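# Tighten the two unmarked cover-plate screws with a screwdriver

## Task

On the cover plate, find the two screws that carry no orange paint mark (these are the loose ones) and drive each in fully until it is tight, using the cordless screwdriver lying on the table and running it by squeezing its trigger; at the end the screwdriver must not be running.

## Robot and tools

Robot: two arms, left_arm (on the +y side of the scene) and right_arm, each ending in an identical right-handed five-finger hand. The names do not match image sides.

Scene frame: origin at table-top height, midway between the arms' nominal bases; +x points out over the table, +z up. Results give each hand point's end_effector_position in metres, end_effector_quat_wxyz, and velocities in m/s and rad/s, all in this frame. Printed positions can be a little off, more so at long reach.

Hand point: a point fixed to the palm, 0.05 m in front of it, where index pad and thumb tip meet in a pinch. Its +z runs along the straight fingers (which extend 0.06 to 0.07 m past it), +y out of the palm, +x across the palm away from the thumb. A wrist bracket on the little-finger side sticks out up to 0.10 m and can strike things. Large tilts about x or y can shift the point by about 2 cm.

The 28-number row (used by both execute_actions and move): one flat list for both arms, every value in [-1, 1]. Positions 1-6: left arm dx, dy, dz, rx, ry, rz. Positions 7-14: left hand little, ring, middle, index, thumb_bend, thumb_turn, force_limit, speed. Positions 15-20: right arm dx, dy, dz, rx, ry, rz. Positions 21-28: right hand in the same eight-number order. Pose numbers are offsets, not poses: they are measured along scene axes from that arm's Hand target as it stood when the action or move began; 1.0 equals 0.6 m or 180 degrees; rx, ry, rz form one rotation vector, turning about the Hand target's position. Sending the same offset again moves the arm further. All six zero means stay at the current Hand target. Finger numbers are absolute targets: +1 open/straight, -1 curled into the palm; thumb_bend +1 straight, -1 fully bent; thumb_turn +1 beside the palm, -1 in front of it. A pinch is roughly index -0.22, thumb_bend -0.75, thumb_turn -0.57. force_limit maps -1..+1 to about 0..10 N at the fingertip (0..15 N for the two thumb motors); speed maps -1..+1 from nearly stopped to full speed (0.6 s for a whole travel). There is no 'no change' value: to keep a hand as it is, resend the last eight numbers you actually sent it; if none yet, send its hand_measured six values plus hand_force_limit and hand_speed. A wrap grip (thumb turned in first) suits objects 0.035 to 0.08 m thick; thinner down to about 0.025 m works best closing thumb then fingers. For gentle grips close at speed -0.9 or lower. To squeeze harder, raise force_limit and send a more closed target; to loosen, send a more open one.

execute_actions: actions is a list of actions; each action is up to 15 rows, one per 1/30 s step, and a short table repeats its last row to fill 15 steps. Every row counts from the action's start pose. cameras picks which images return ([] none, omitted or ["all"] all).

move: target is one 28-number row, or up to 15 rows differing only in pose offsets, all counted from the same starting Hand targets. speed: m/s, 0.002 to 0.5 (default 0.25), one value or one per target; rotation limited to twice that in rad/s. blend: corner rounding in m for lists. stop_force: 4 to 80 N, one value for both arms; ends an arm's path when its wrist sensor feels that much push against its motion; use it slowly for approaching contact, not for arms that are turning, and leave it out when backing off a surface. zero (only with stop_force, default true) re-zeroes before the move. blocking=false returns early; then call wait or stop before more motion. Paths do not avoid obstacles. The result adds a move: line such as done, off_target, moving, held, contact or fault, plus limits (paced = clipped pose, held = steps withheld).

wait: seconds 0 to 10, holds last commands. stop: brakes a running move. zoom_image: camera (cam_head_left, cam_head_right, cam_high, cam_left_wrist, cam_right_wrist) and region [x0, y0, x1, y1] in pixels, at most 504 by 504. show_instructions: shows the reference pages. zero_wrist_force: arm is left_arm or right_arm. finished_scene: scene number and a check text; the first call only submits the check, a second call actually ends the scene.

Results: Hand target is the clipped last command per arm; next offsets count from it, and the hand often rests slightly short of it. hand_measured, hand_stopped_by (moving, target, force, stalled, fault) and hand_load_n follow the six motor order; a lost grip shows as hand_load_n dropping near 0. Wrist force/torque are in the end effector's own axes. 'pose unreachable' means the inter-arm clearance check blocked a command. MOTOR HOT warns of heating.

Avoid: the controller clips each step to 100 mm and 16 degrees from the measured pose, so big jumps arrive late. Arms are stiff; pressing past firm contact, or any outside force near 150 N or a joint torque at its limit (elbow 135 N m, wrists 48.6 N m), stops the arm for 10 s. Don't collide the arms, drop or fling the screwdriver, overload fingers, slam into the plate, or let anything leave the table. Release the trigger so the tool is off at the end.

Each tool is called after "Emit:" by a JSON object that holds its "fn" and its "kwargs", one argument or row to a line.

Reference images:

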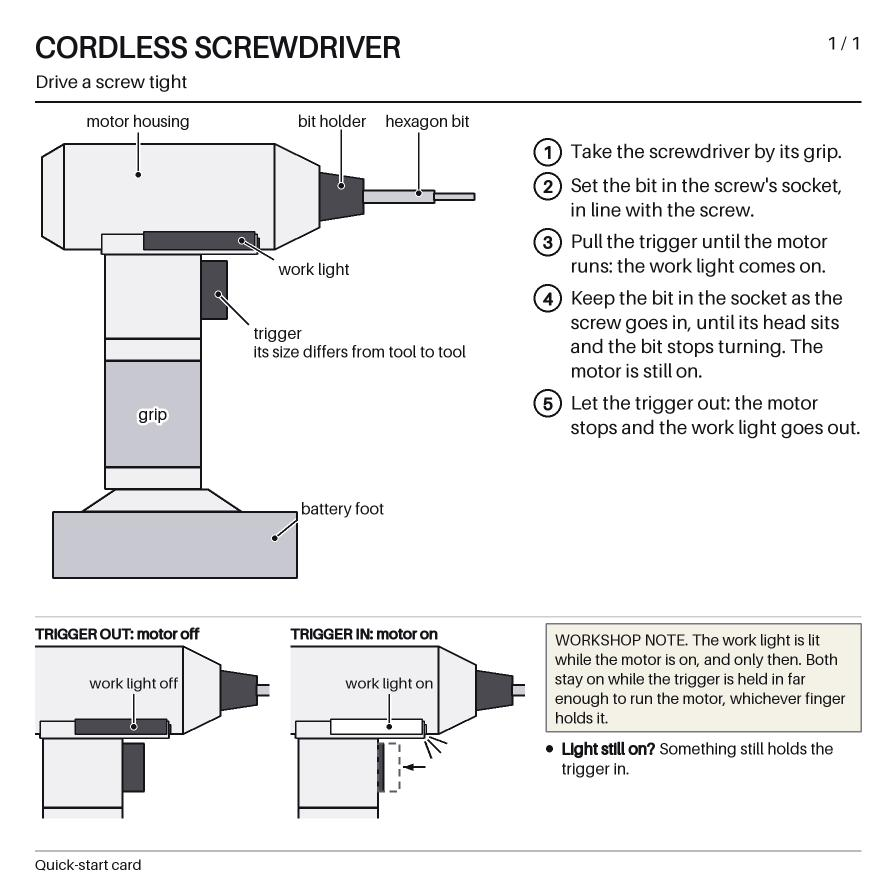

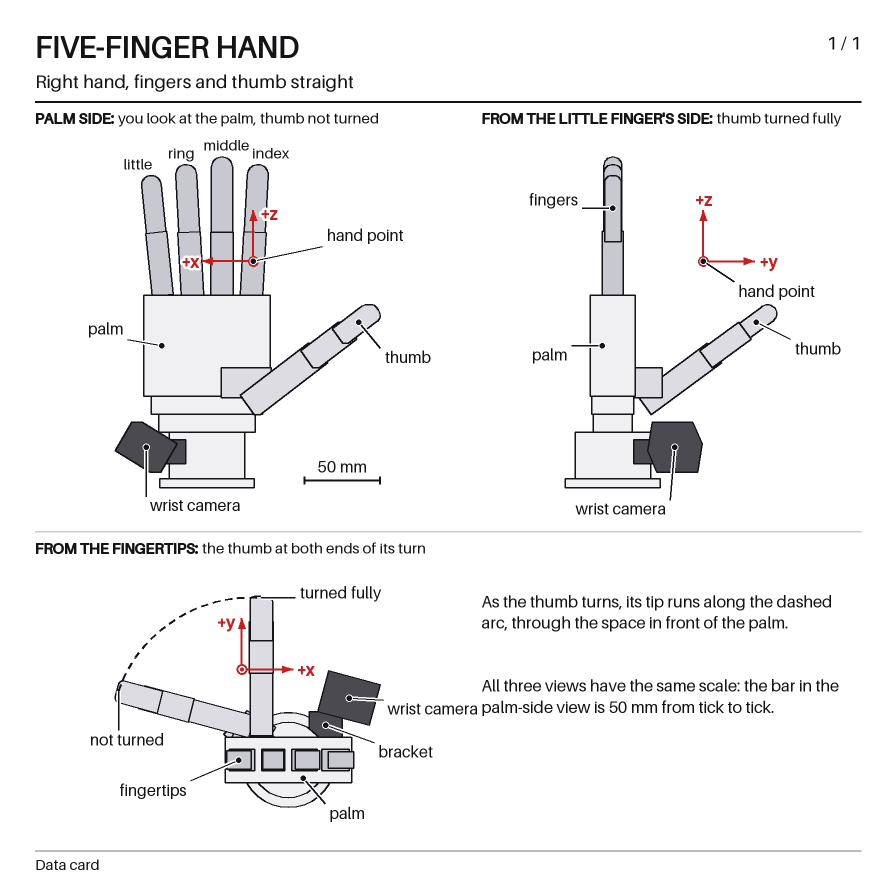

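## Session

Emit:
{"fn": "execute_actions", "kwargs": {
  "actions": []
}}

Scene clock: 0.00 s.
left_arm: end_effector_position=(+0.2956, +0.1548, +0.3895) hand_measured=(+1.000, +1.000, +1.000, +1.000, +1.000, +1.000) hand_load_n=(+0.0, +0.0, +0.0, +0.0, +0.0, +0.0) hand_stopped_by=(target, target, target, target, target, target) hand_force_limit=0.00 hand_speed=-0.80 end_effector_quat_wxyz=(-0.069, +0.198, +0.799, -0.564) end_effector_velocity=(+0.000, +0.000, +0.000) end_effector_angular_velocity=(+0.000, +0.000, +0.000) | right_arm: end_effector_position=(+1.0799, -0.1479, +0.3186) hand_measured=(+1.000, +1.000, +1.000, +1.000, +1.000, +1.000) hand_load_n=(+0.0, +0.0, +0.0, +0.0, +0.0, +0.0) hand_stopped_by=(target, target, target, target, target, target) hand_force_limit=0.00 hand_speed=-0.80 end_effector_quat_wxyz=(+0.236, +0.829, +0.357, +0.359) end_effector_velocity=(+0.000, +0.000, +0.000) end_effector_angular_velocity=(+0.000, -0.001, +0.000)
Joint positions: left_arm=[-0.786 -1.589 1.895 0.482 2.618 -2.305] | right_arm=[0.489 -0.541 0.461 0.906 2.111 1.091]
Joint velocities: left_arm=[0 0 0 0 0 0.001] | right_arm=[0 0 0 -0.001 0 0]
Joint torques (N m): no reading
Wrist force (N): no reading
Wrist torque (N m): no reading
Wrist force, peak (N): no reading
Hand target: left_arm +0.2956, +0.1548, +0.3895; -0.069, +0.198, +0.799, -0.564 | right_arm +1.0799, -0.1479, +0.3186; +0.236, +0.829, +0.357, +0.359

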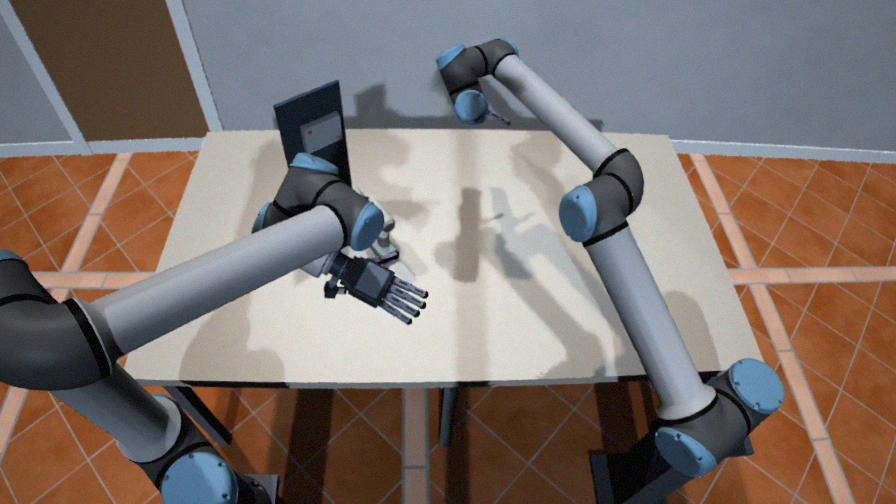

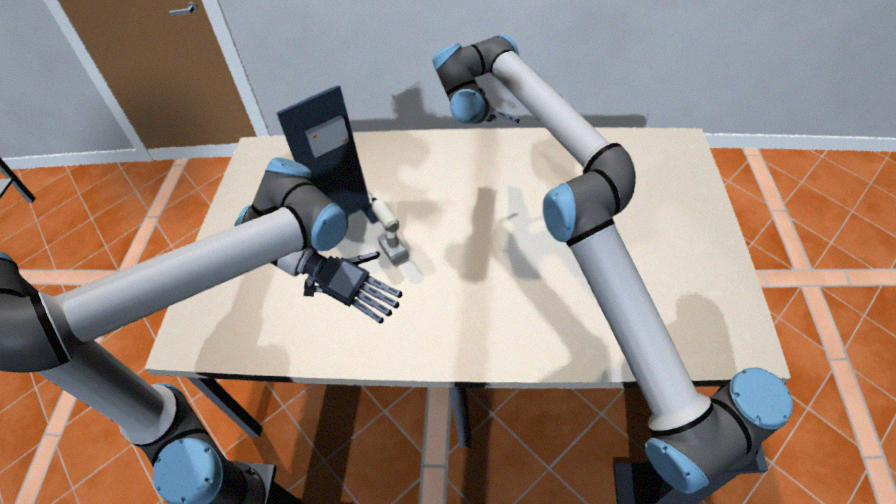

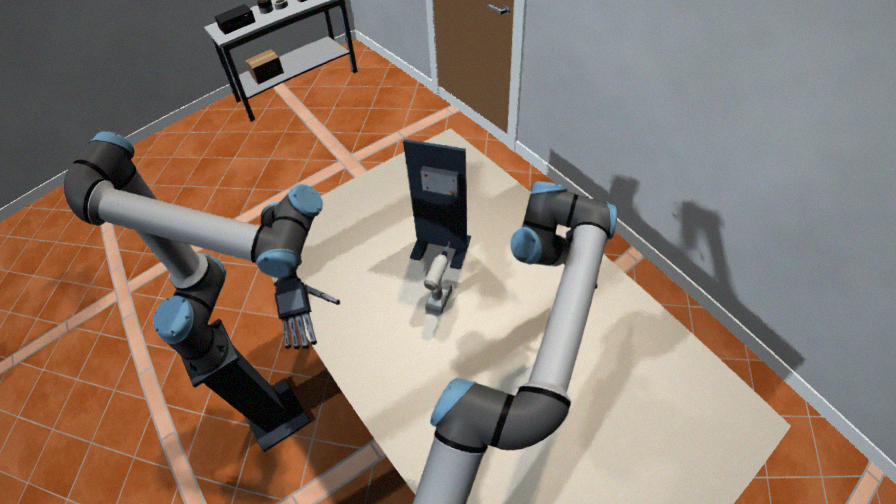

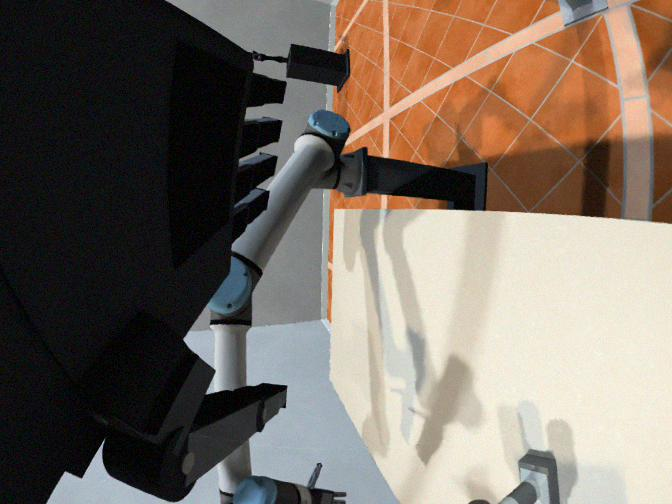

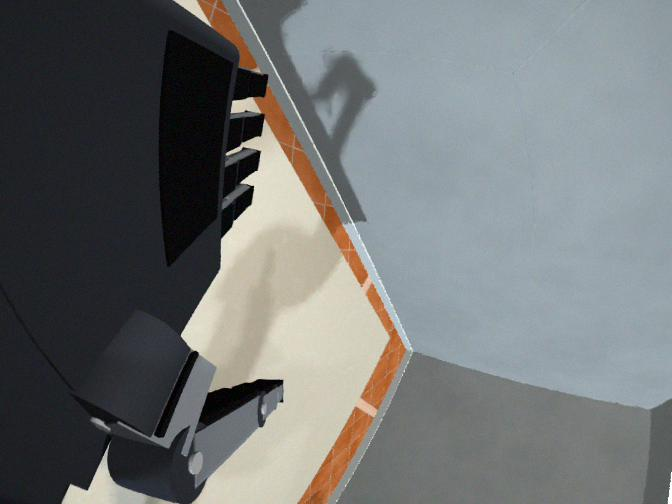

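Emit:
{"fn": "zoom_image", "kwargs": {
  "camera": "cam_head_right",
  "region": [240, 70, 440, 280]
}}

Emit:
{"fn": "zoom_image", "kwargs": {
  "camera": "cam_high",
  "region": [380, 130, 500, 230]
}}

Emit:
{"fn": "zoom_image", "kwargs": {
  "camera": "cam_high",
  "region": [380, 220, 500, 350]
}}

Emit:
{"fn": "zoom_image", "kwargs": {
  "camera": "cam_head_right",
  "region": [290, 95, 370, 175]
}}

Scaled by 2.400.

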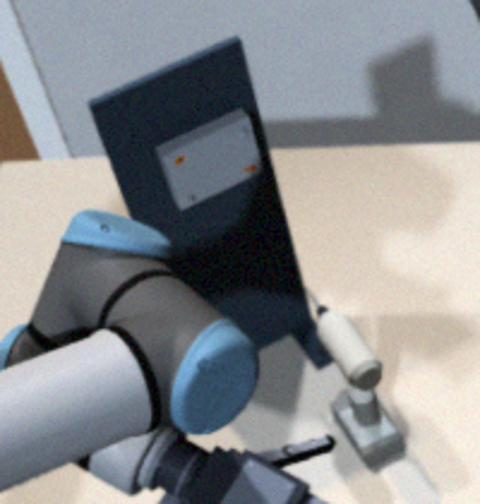

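Scaled by 4.200.

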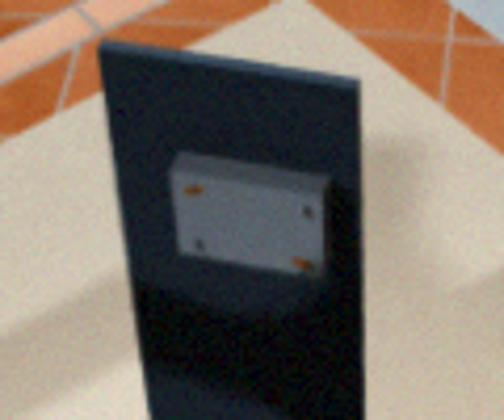

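Scaled by 3.877.

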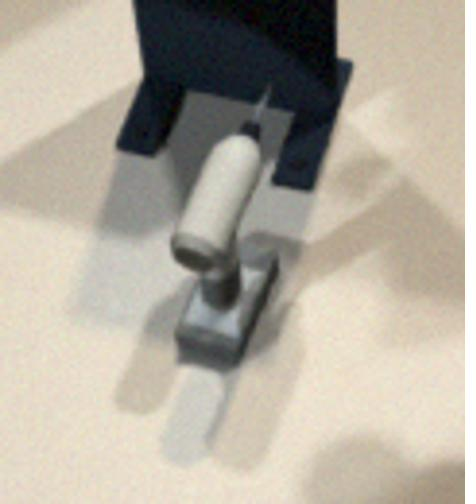

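Scaled by 6.300.

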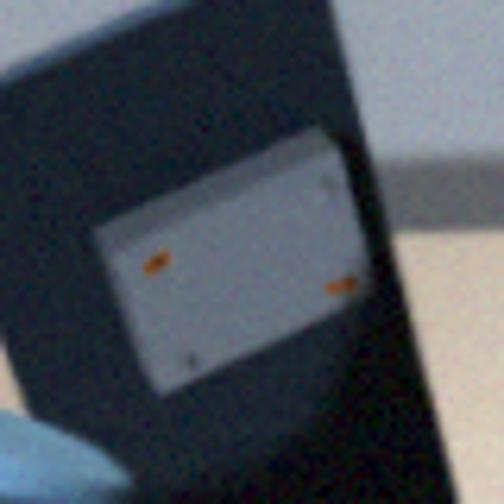

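Emit:
{"fn": "move", "kwargs": {
  "target": [0.0, 0.0, 0.05, 0.198, -0.469, 0.412, 1,1,1,1,1,1,0,-0.8, 0,0,0,0,0,0, 1,1,1,1,1,1,0,-0.8],
  "speed": 0.4
}}

Scene clock: 4.67 s.
left_arm: end_effector_position=(+0.2962, +0.1547, +0.4197) hand_measured=(+1.000, +1.000, +1.000, +1.000, +1.000, +1.000) hand_load_n=(+0.0, +0.0, +0.0, +0.0, -0.5, +0.0) hand_stopped_by=(target, target, target, target, target, target) hand_force_limit=0.00 hand_speed=-0.80 end_effector_quat_wxyz=(+0.707, +0.036, +0.705, -0.038) end_effector_velocity=(+0.000, +0.000, +0.000) end_effector_angular_velocity=(-0.002, -0.002, +0.000) | right_arm: end_effector_position=(+1.0799, -0.1479, +0.3186) hand_measured=(+1.000, +1.000, +1.000, +1.000, +1.000, +1.000) hand_load_n=(+0.0, +0.0, +0.0, +0.0, +0.0, +0.0) hand_stopped_by=(target, target, target, target, target, target) hand_force_limit=0.00 hand_speed=-0.80 end_effector_quat_wxyz=(+0.236, +0.829, +0.357, +0.359) end_effector_velocity=(+0.000, +0.000, +0.000) end_effector_angular_velocity=(+0.000, +0.001, +0.000)
Joint positions: left_arm=[-1.71 -1.354 2.121 0.851 -0.002 -3.19] | right_arm=[0.489 -0.541 0.461 0.906 2.111 1.091]
Joint velocities: left_arm=[0 0.001 0 0.001 -0.002 -0.003] | right_arm=[0 0 0 0.001 0 0]
Joint torques (N m): left_arm=[-9.88 -21.5 -33.82 7.22 -4.86 -3.41] | right_arm=[-3.48 -122.42 -42.02 0.55 1.73 -0.59]
Wrist force (N): left_arm=[-2.1 2.6 -0.4] | right_arm=[0.0 0.0 0.0]
Wrist torque (N m): left_arm=[0.44 0.43 -0.13] | right_arm=[0.00 0.01 0.00]
Wrist force, peak (N): left_arm=[-1.4 3.3 -0.1] | right_arm=[0.5 -0.4 0.5]
Hand target: left_arm +0.2943, +0.1548, +0.4197; +0.707, -0.001, +0.707, -0.001 | right_arm +1.0799, -0.1479, +0.3186; +0.236, +0.829, +0.357, +0.359
Off the commanded pose: left_arm 0.001 m, 6 deg | right_arm 0.000 m, 0 deg.
move: off_target (left_arm)

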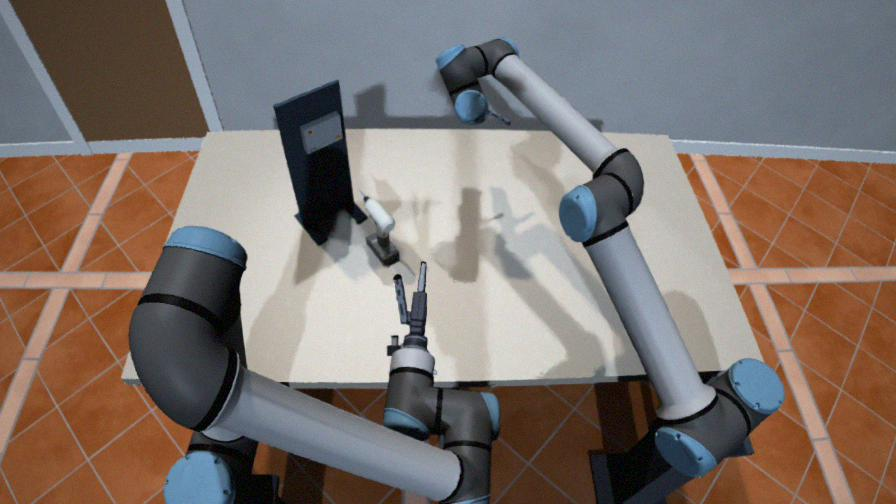

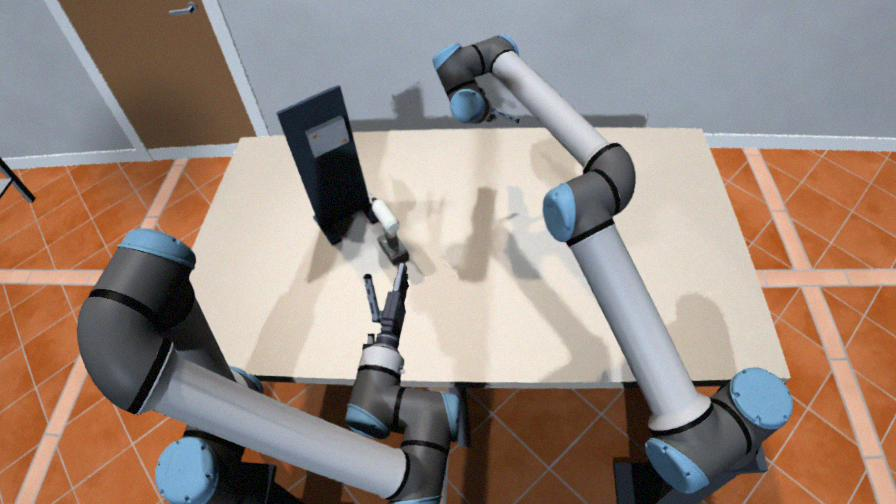

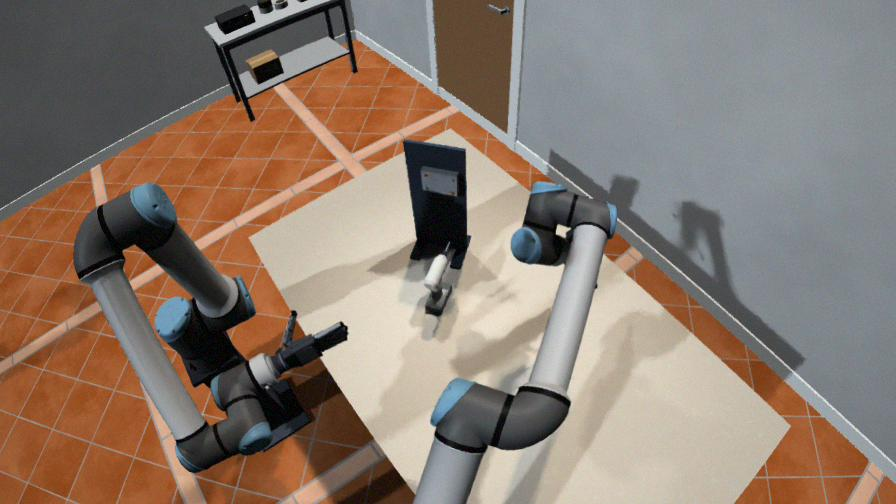

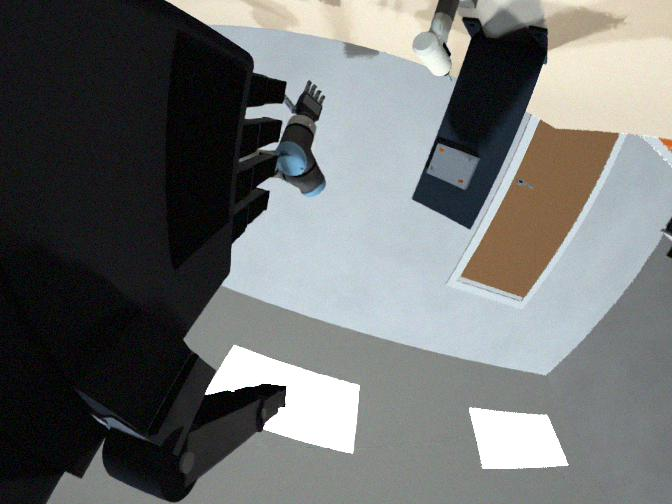

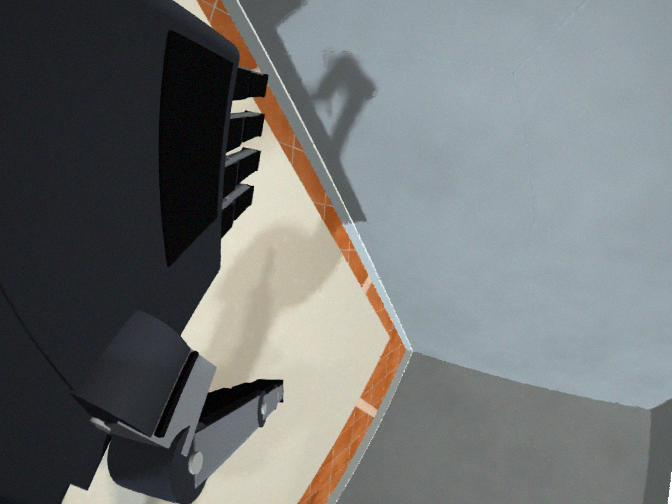

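Emit:
{"fn": "move", "kwargs": {
  "target": [0.1767, -0.0, -0.2, 0,0,0, 1,1,1,1,1,1,0,-0.8, 0,0,0,0,0,0, 1,1,1,1,1,1,0,-0.8],
  "speed": 0.3
}}

Scene clock: 7.27 s.
left_arm: end_effector_position=(+0.3989, +0.1549, +0.2993) hand_measured=(+1.000, +1.000, +1.000, +1.000, +1.000, +1.000) hand_load_n=(+0.0, +0.0, +0.0, +0.0, +0.0, +0.0) hand_stopped_by=(target, target, target, target, target, target) hand_force_limit=0.00 hand_speed=-0.80 end_effector_quat_wxyz=(+0.708, -0.050, +0.703, +0.049) end_effector_velocity=(+0.000, +0.001, +0.000) end_effector_angular_velocity=(+0.001, +0.000, +0.001) | right_arm: end_effector_position=(+1.0799, -0.1479, +0.3186) hand_measured=(+1.000, +1.000, +1.000, +1.000, +1.000, +1.000) hand_load_n=(+0.0, +0.0, +0.0, +0.0, +0.0, +0.0) hand_stopped_by=(target, target, target, target, target, target) hand_force_limit=0.00 hand_speed=-0.80 end_effector_quat_wxyz=(+0.236, +0.829, +0.357, +0.359) end_effector_velocity=(+0.000, +0.000, +0.000) end_effector_angular_velocity=(+0.000, +0.000, +0.000)
Joint positions: left_arm=[-1.464 -1.041 1.967 0.763 -0.008 -3.262] | right_arm=[0.489 -0.541 0.461 0.906 2.111 1.091]
Joint velocities: left_arm=[0.001 0 0 -0.004 0 0.006] | right_arm=[0 0 0 0 0 0]
Joint torques (N m): left_arm=[8.49 -66.44 -10.43 0.04 -1.51 3.42] | right_arm=[-5.22 -122.69 -43.39 0.23 2.24 -0.83]
Wrist force (N): left_arm=[-1.6 2.6 -0.4] | right_arm=[-0.1 0.1 0.3]
Wrist torque (N m): left_arm=[0.43 0.35 -0.12] | right_arm=[0.00 0.01 0.00]
Wrist force, peak (N): left_arm=[-3.8 3.2 -2.1] | right_arm=[0.6 0.3 0.2]
Hand target: left_arm +0.4003, +0.1551, +0.2993; +0.707, +0.000, +0.707, -0.001 | right_arm +1.0799, -0.1479, +0.3186; +0.236, +0.829, +0.357, +0.359
Off the commanded pose: left_arm 0.002 m, 8 deg | right_arm 0.000 m, 0 deg.
move: off_target (left_arm)

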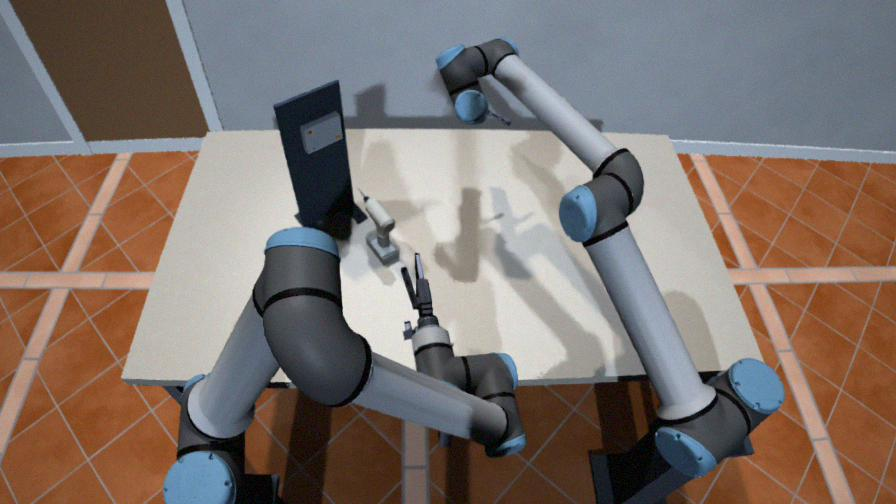

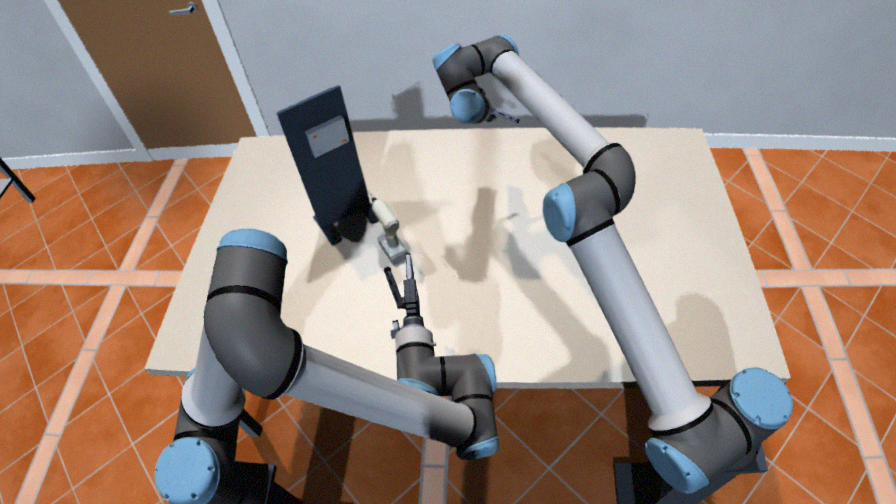

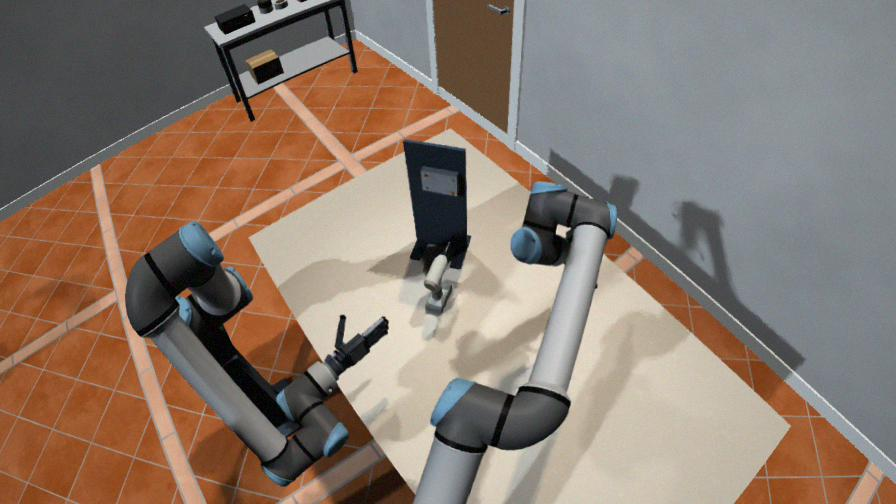

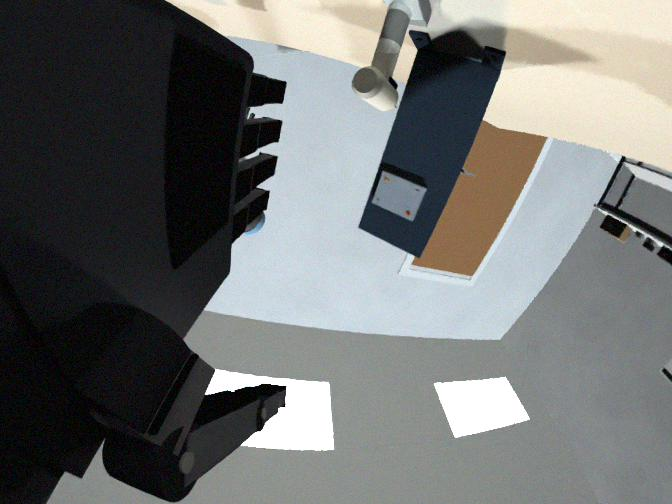

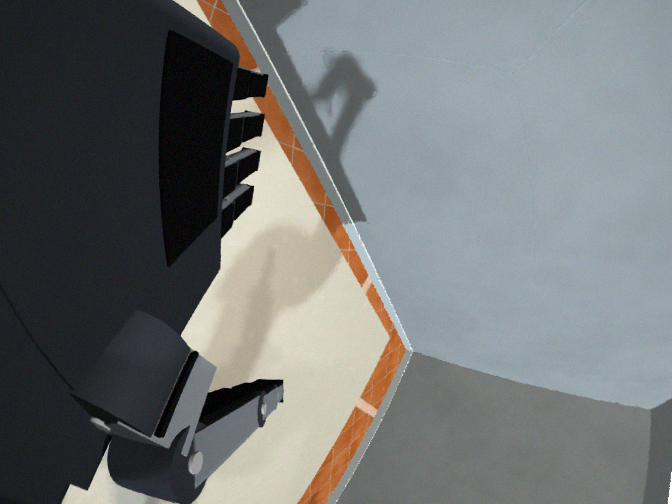

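Emit:
{"fn": "move", "kwargs": {
  "target": [0, -0.0, -0.1667, 0,0,0, 1,1,1,1,1,-1,0,0.5, 0,0,0,0,0,0, 1,1,1,1,1,1,0,-0.8],
  "speed": 0.3
}}

Scene clock: 10.03 s.
left_arm: end_effector_position=(+0.4002, +0.1553, +0.1991) hand_measured=(+1.000, +1.000, +1.000, +1.000, +1.000, -1.000) hand_load_n=(+0.5, +0.0, +0.0, +0.0, +0.0, -0.5) hand_stopped_by=(target, target, target, target, target, target) hand_force_limit=0.00 hand_speed=0.50 end_effector_quat_wxyz=(+0.707, +0.000, +0.708, -0.001) end_effector_velocity=(+0.000, +0.000, +0.000) end_effector_angular_velocity=(+0.001, +0.000, +0.000) | right_arm: end_effector_position=(+1.0799, -0.1479, +0.3186) hand_measured=(+1.000, +1.000, +1.000, +1.000, +1.000, +1.000) hand_load_n=(+0.0, +0.0, +0.0, +0.0, +0.0, +0.0) hand_stopped_by=(target, target, target, target, target, target) hand_force_limit=0.00 hand_speed=-0.80 end_effector_quat_wxyz=(+0.236, +0.829, +0.357, +0.359) end_effector_velocity=(+0.000, +0.000, -0.001) end_effector_angular_velocity=(-0.001, +0.001, +0.000)
Joint positions: left_arm=[-1.474 -0.793 2.254 1.692 -0.133 -4.726] | right_arm=[0.489 -0.541 0.461 0.906 2.111 1.091]
Joint velocities: left_arm=[-0.001 0.001 0 -0.003 0.001 0.003] | right_arm=[0 0.001 0 0 0 0]
Joint torques (N m): left_arm=[-14.34 -53.02 -12.16 -3.48 -0.37 4.47] | right_arm=[-8.34 -125.47 -44.13 -0.29 2 -1.01]
Wrist force (N): left_arm=[-1.7 2.9 -0.2] | right_arm=[0.1 0.2 0.3]
Wrist torque (N m): left_arm=[0.46 0.36 -0.10] | right_arm=[0.01 -0.02 0.01]
Wrist force, peak (N): left_arm=[-4.3 2.7 -0.4] | right_arm=[0.2 0.6 0.5]
Hand target: left_arm +0.4002, +0.1552, +0.1990; +0.706, +0.000, +0.708, -0.001 | right_arm +1.0799, -0.1479, +0.3186; +0.236, +0.829, +0.357, +0.359
Off the commanded pose: left_arm 0.000 m, 0 deg | right_arm 0.000 m, 0 deg.
move: done

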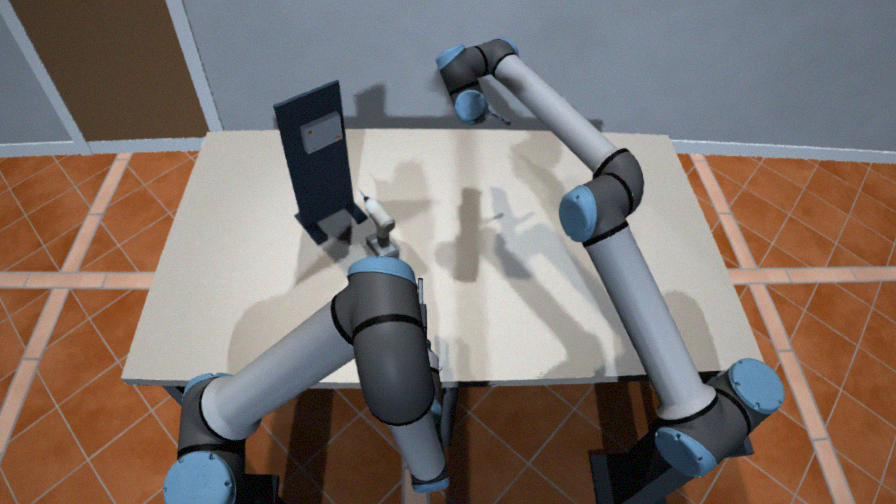

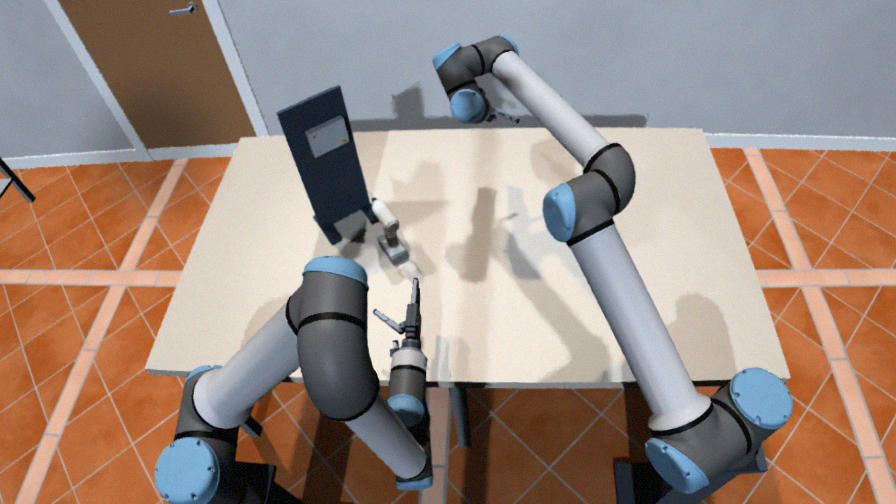

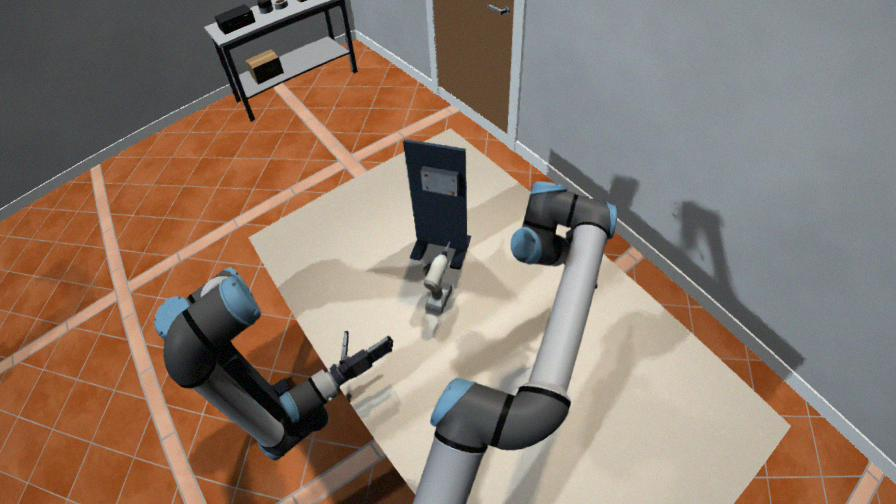

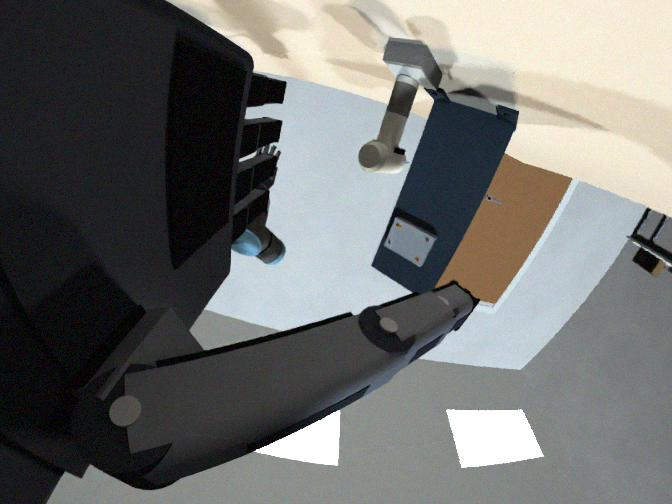

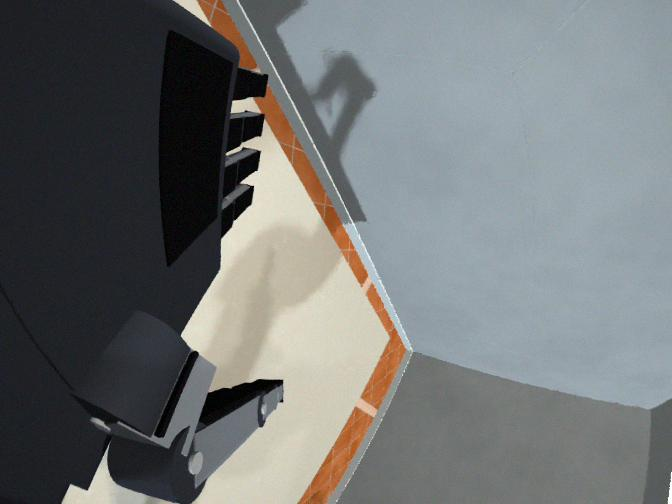

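Emit:
{"fn": "move", "kwargs": {
  "target": [
    [0,0,0.333,0,0,0.2333,1,1,1,1,1,-1,0,0.5,0,0,0,0,0,0,1,1,1,1,1,1,0,-0.8],
    [0,0,0.333,-0.0376,0.1315,0.1747,1,1,1,1,1,-1,0,0.5,0,0,0,0,0,0,1,1,1,1,1,1,0,-0.8],
    [0,0,0.333,-0.0127,0.1907,0.0411,1,1,1,1,1,-1,0,0.5,0,0,0,0,0,0,1,1,1,1,1,1,0,-0.8],
    [0,0,0.333,0.0196,0.134,-0.0913,1,1,1,1,1,-1,0,0.5,0,0,0,0,0,0,1,1,1,1,1,1,0,-0.8],
    [0,0,0.333,0,0,-0.1487,1,1,1,1,1,-1,0,0.5,0,0,0,0,0,0,1,1,1,1,1,1,0,-0.8]
  ],
  "speed": 0.25,
  "cameras": ["cam_high"]
}}

Scene clock: 17.37 s.
left_arm: end_effector_position=(+0.4004, +0.1552, +0.3996) hand_measured=(+1.000, +1.000, +1.000, +1.000, +1.000, -1.000) hand_load_n=(+0.0, +0.0, +0.0, +0.0, +0.0, -0.5) hand_stopped_by=(target, target, target, target, target, target) hand_force_limit=0.00 hand_speed=0.50 end_effector_quat_wxyz=(+0.687, +0.163, +0.689, -0.164) end_effector_velocity=(+0.000, +0.000, +0.000) end_effector_angular_velocity=(-0.001, -0.001, +0.001) | right_arm: end_effector_position=(+1.0799, -0.1479, +0.3186) hand_measured=(+1.000, +1.000, +1.000, +1.000, +1.000, +1.000) hand_load_n=(+0.0, +0.0, +0.0, +0.0, +0.0, +0.0) hand_stopped_by=(target, target, target, target, target, target) hand_force_limit=0.00 hand_speed=-0.80 end_effector_quat_wxyz=(+0.236, +0.829, +0.357, +0.359) end_effector_velocity=(+0.000, +0.000, -0.001) end_effector_angular_velocity=(+0.000, +0.001, +0.000)
Joint positions: left_arm=[-1.425 -1.754 2.294 -0.537 0.646 -1.575] | right_arm=[0.489 -0.541 0.461 0.906 2.111 1.091]
Joint velocities: left_arm=[0 0.001 0 -0.003 -0.001 0.001] | right_arm=[0 0.001 0 0 0 0]
Joint torques (N m): left_arm=[-12.29 -4.15 -42.98 -5.65 -0.14 2.9] | right_arm=[-12.26 -126.14 -44.15 -0.45 2.03 -1.36]
Wrist force (N): left_arm=[-1.7 2.5 -0.5] | right_arm=[-0.1 0.0 0.0]
Wrist torque (N m): left_arm=[0.45 0.41 -0.14] | right_arm=[0.01 0.03 0.00]
Wrist force, peak (N): left_arm=[-1.5 3.4 -1.4] | right_arm=[0.1 0.5 0.6]
Hand target: left_arm +0.4004, +0.1551, +0.3996; +0.687, +0.163, +0.689, -0.164 | right_arm +1.0799, -0.1479, +0.3186; +0.236, +0.829, +0.357, +0.359
Off the commanded pose: left_arm 0.001 m, 0 deg | right_arm 0.000 m, 0 deg.
move: done
Images, in order (width x height): cam_high 896x504.

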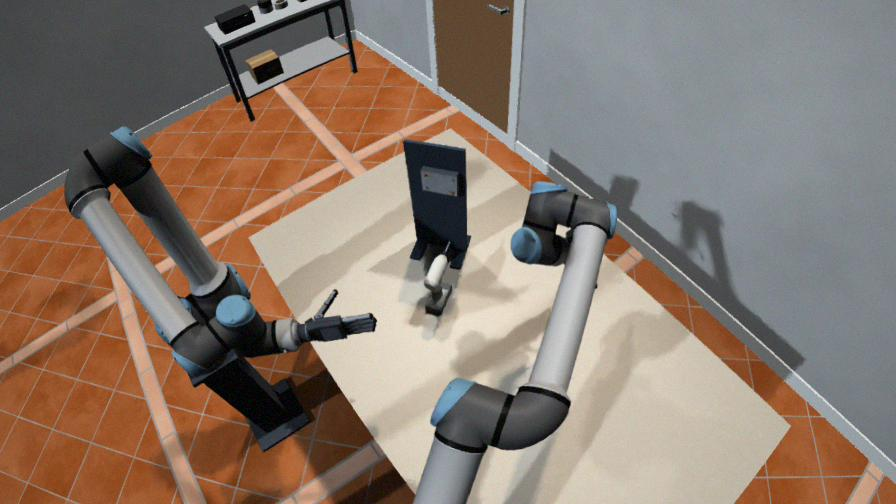

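Emit:
{"fn": "move", "kwargs": {
  "target": [0.05,0.03,-0.333,0,0,0.1487,1,1,1,1,1,-1,0,0.5,0,0,0,0,0,0,1,1,1,1,1,1,0,-0.8],
  "speed": 0.25
}}

Scene clock: 18.97 s.
left_arm: end_effector_position=(+0.4303, +0.1734, +0.1994) hand_measured=(+1.000, +1.000, +1.000, +1.000, +1.000, -1.000) hand_load_n=(+0.0, +0.0, +0.0, +0.0, +0.0, -0.5) hand_stopped_by=(target, target, target, target, target, target) hand_force_limit=0.00 hand_speed=0.50 end_effector_quat_wxyz=(+0.707, -0.001, +0.708, +0.000) end_effector_velocity=(+0.000, +0.001, -0.001) end_effector_angular_velocity=(+0.002, +0.000, +0.002) | right_arm: end_effector_position=(+1.0799, -0.1479, +0.3186) hand_measured=(+1.000, +1.000, +1.000, +1.000, +1.000, +1.000) hand_load_n=(+0.0, +0.0, +0.0, +0.0, +0.0, +0.0) hand_stopped_by=(target, target, target, target, target, target) hand_force_limit=0.00 hand_speed=-0.80 end_effector_quat_wxyz=(+0.236, +0.829, +0.357, +0.359) end_effector_velocity=(+0.000, +0.000, +0.002) end_effector_angular_velocity=(+0.001, -0.002, +0.000)
Joint positions: left_arm=[-1.408 -1.273 2.261 -0.98 0.196 -1.581] | right_arm=[0.489 -0.541 0.461 0.906 2.111 1.091]
Joint velocities: left_arm=[0 0.002 0 0.001 -0.001 0] | right_arm=[0 -0.001 0 -0.001 0 0]
Joint torques (N m): left_arm=[-10.47 -22.74 -12.82 0.9 -2.2 -2.97] | right_arm=[-12.21 -126.46 -44.41 -0.54 2.13 -1.18]
Wrist force (N): left_arm=[-1.5 2.6 -0.1] | right_arm=[-0.3 0.1 0.0]
Wrist torque (N m): left_arm=[0.43 0.34 -0.10] | right_arm=[0.02 0.05 -0.02]
Wrist force, peak (N): left_arm=[-3.6 3.1 -0.6] | right_arm=[0.3 0.2 0.5]
Hand target: left_arm +0.4302, +0.1734, +0.1993; +0.707, -0.001, +0.708, +0.000 | right_arm +1.0799, -0.1479, +0.3186; +0.236, +0.829, +0.357, +0.359
Off the commanded pose: left_arm 0.001 m, 0 deg | right_arm 0.000 m, 0 deg.
move: done

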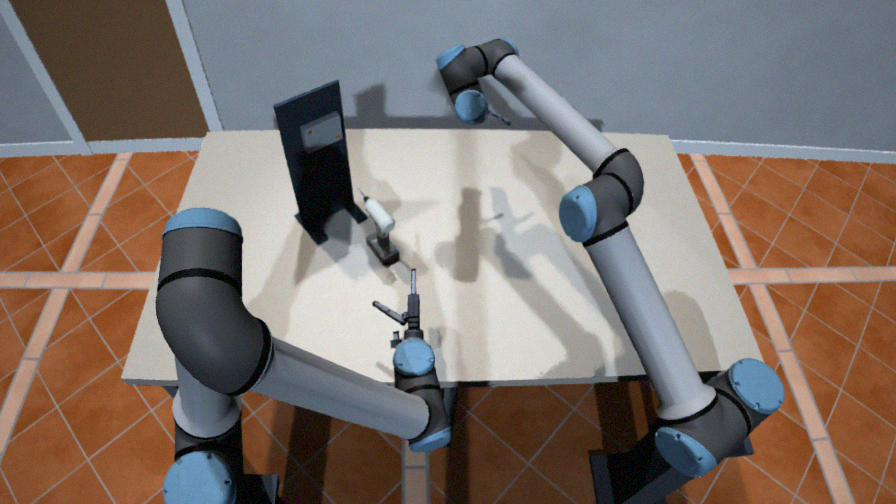

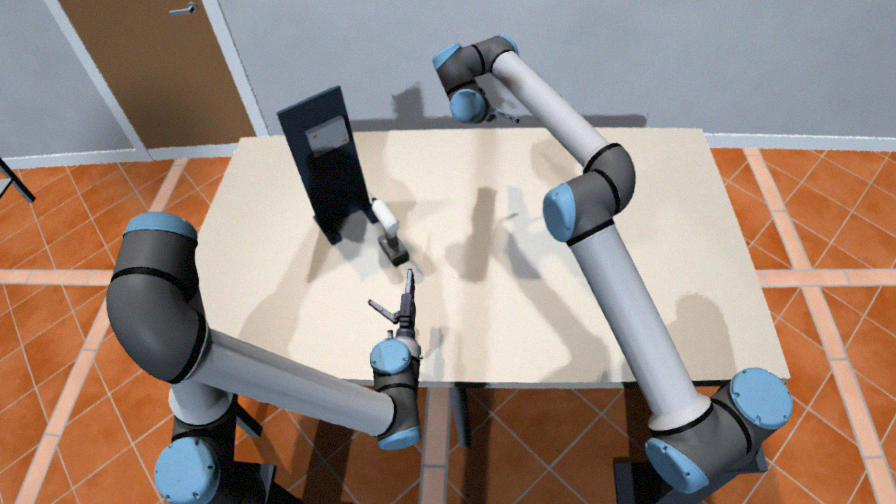

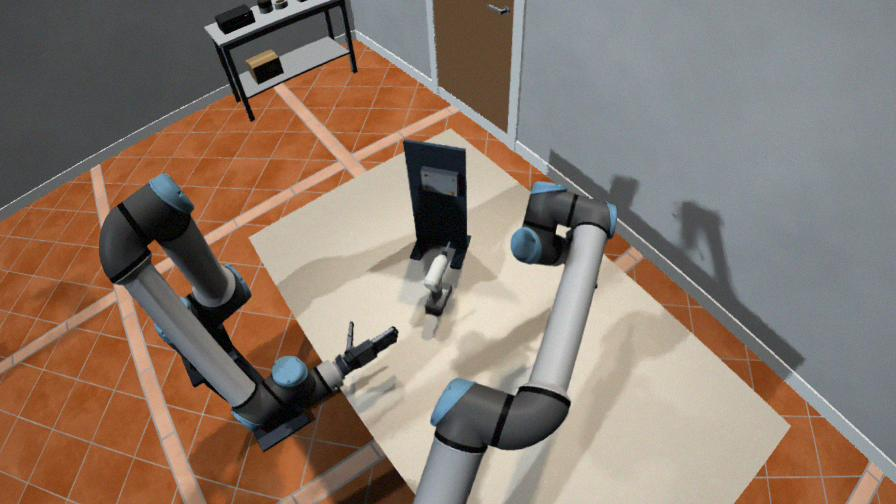

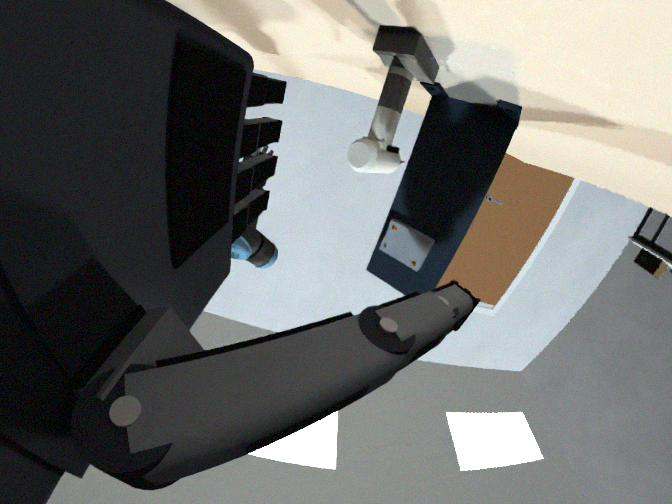

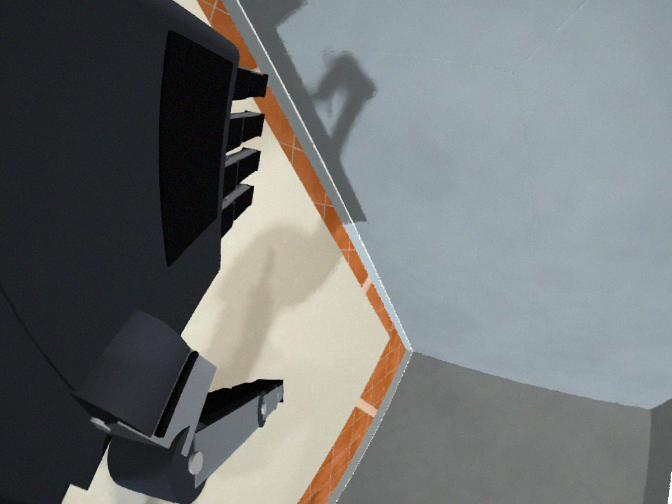

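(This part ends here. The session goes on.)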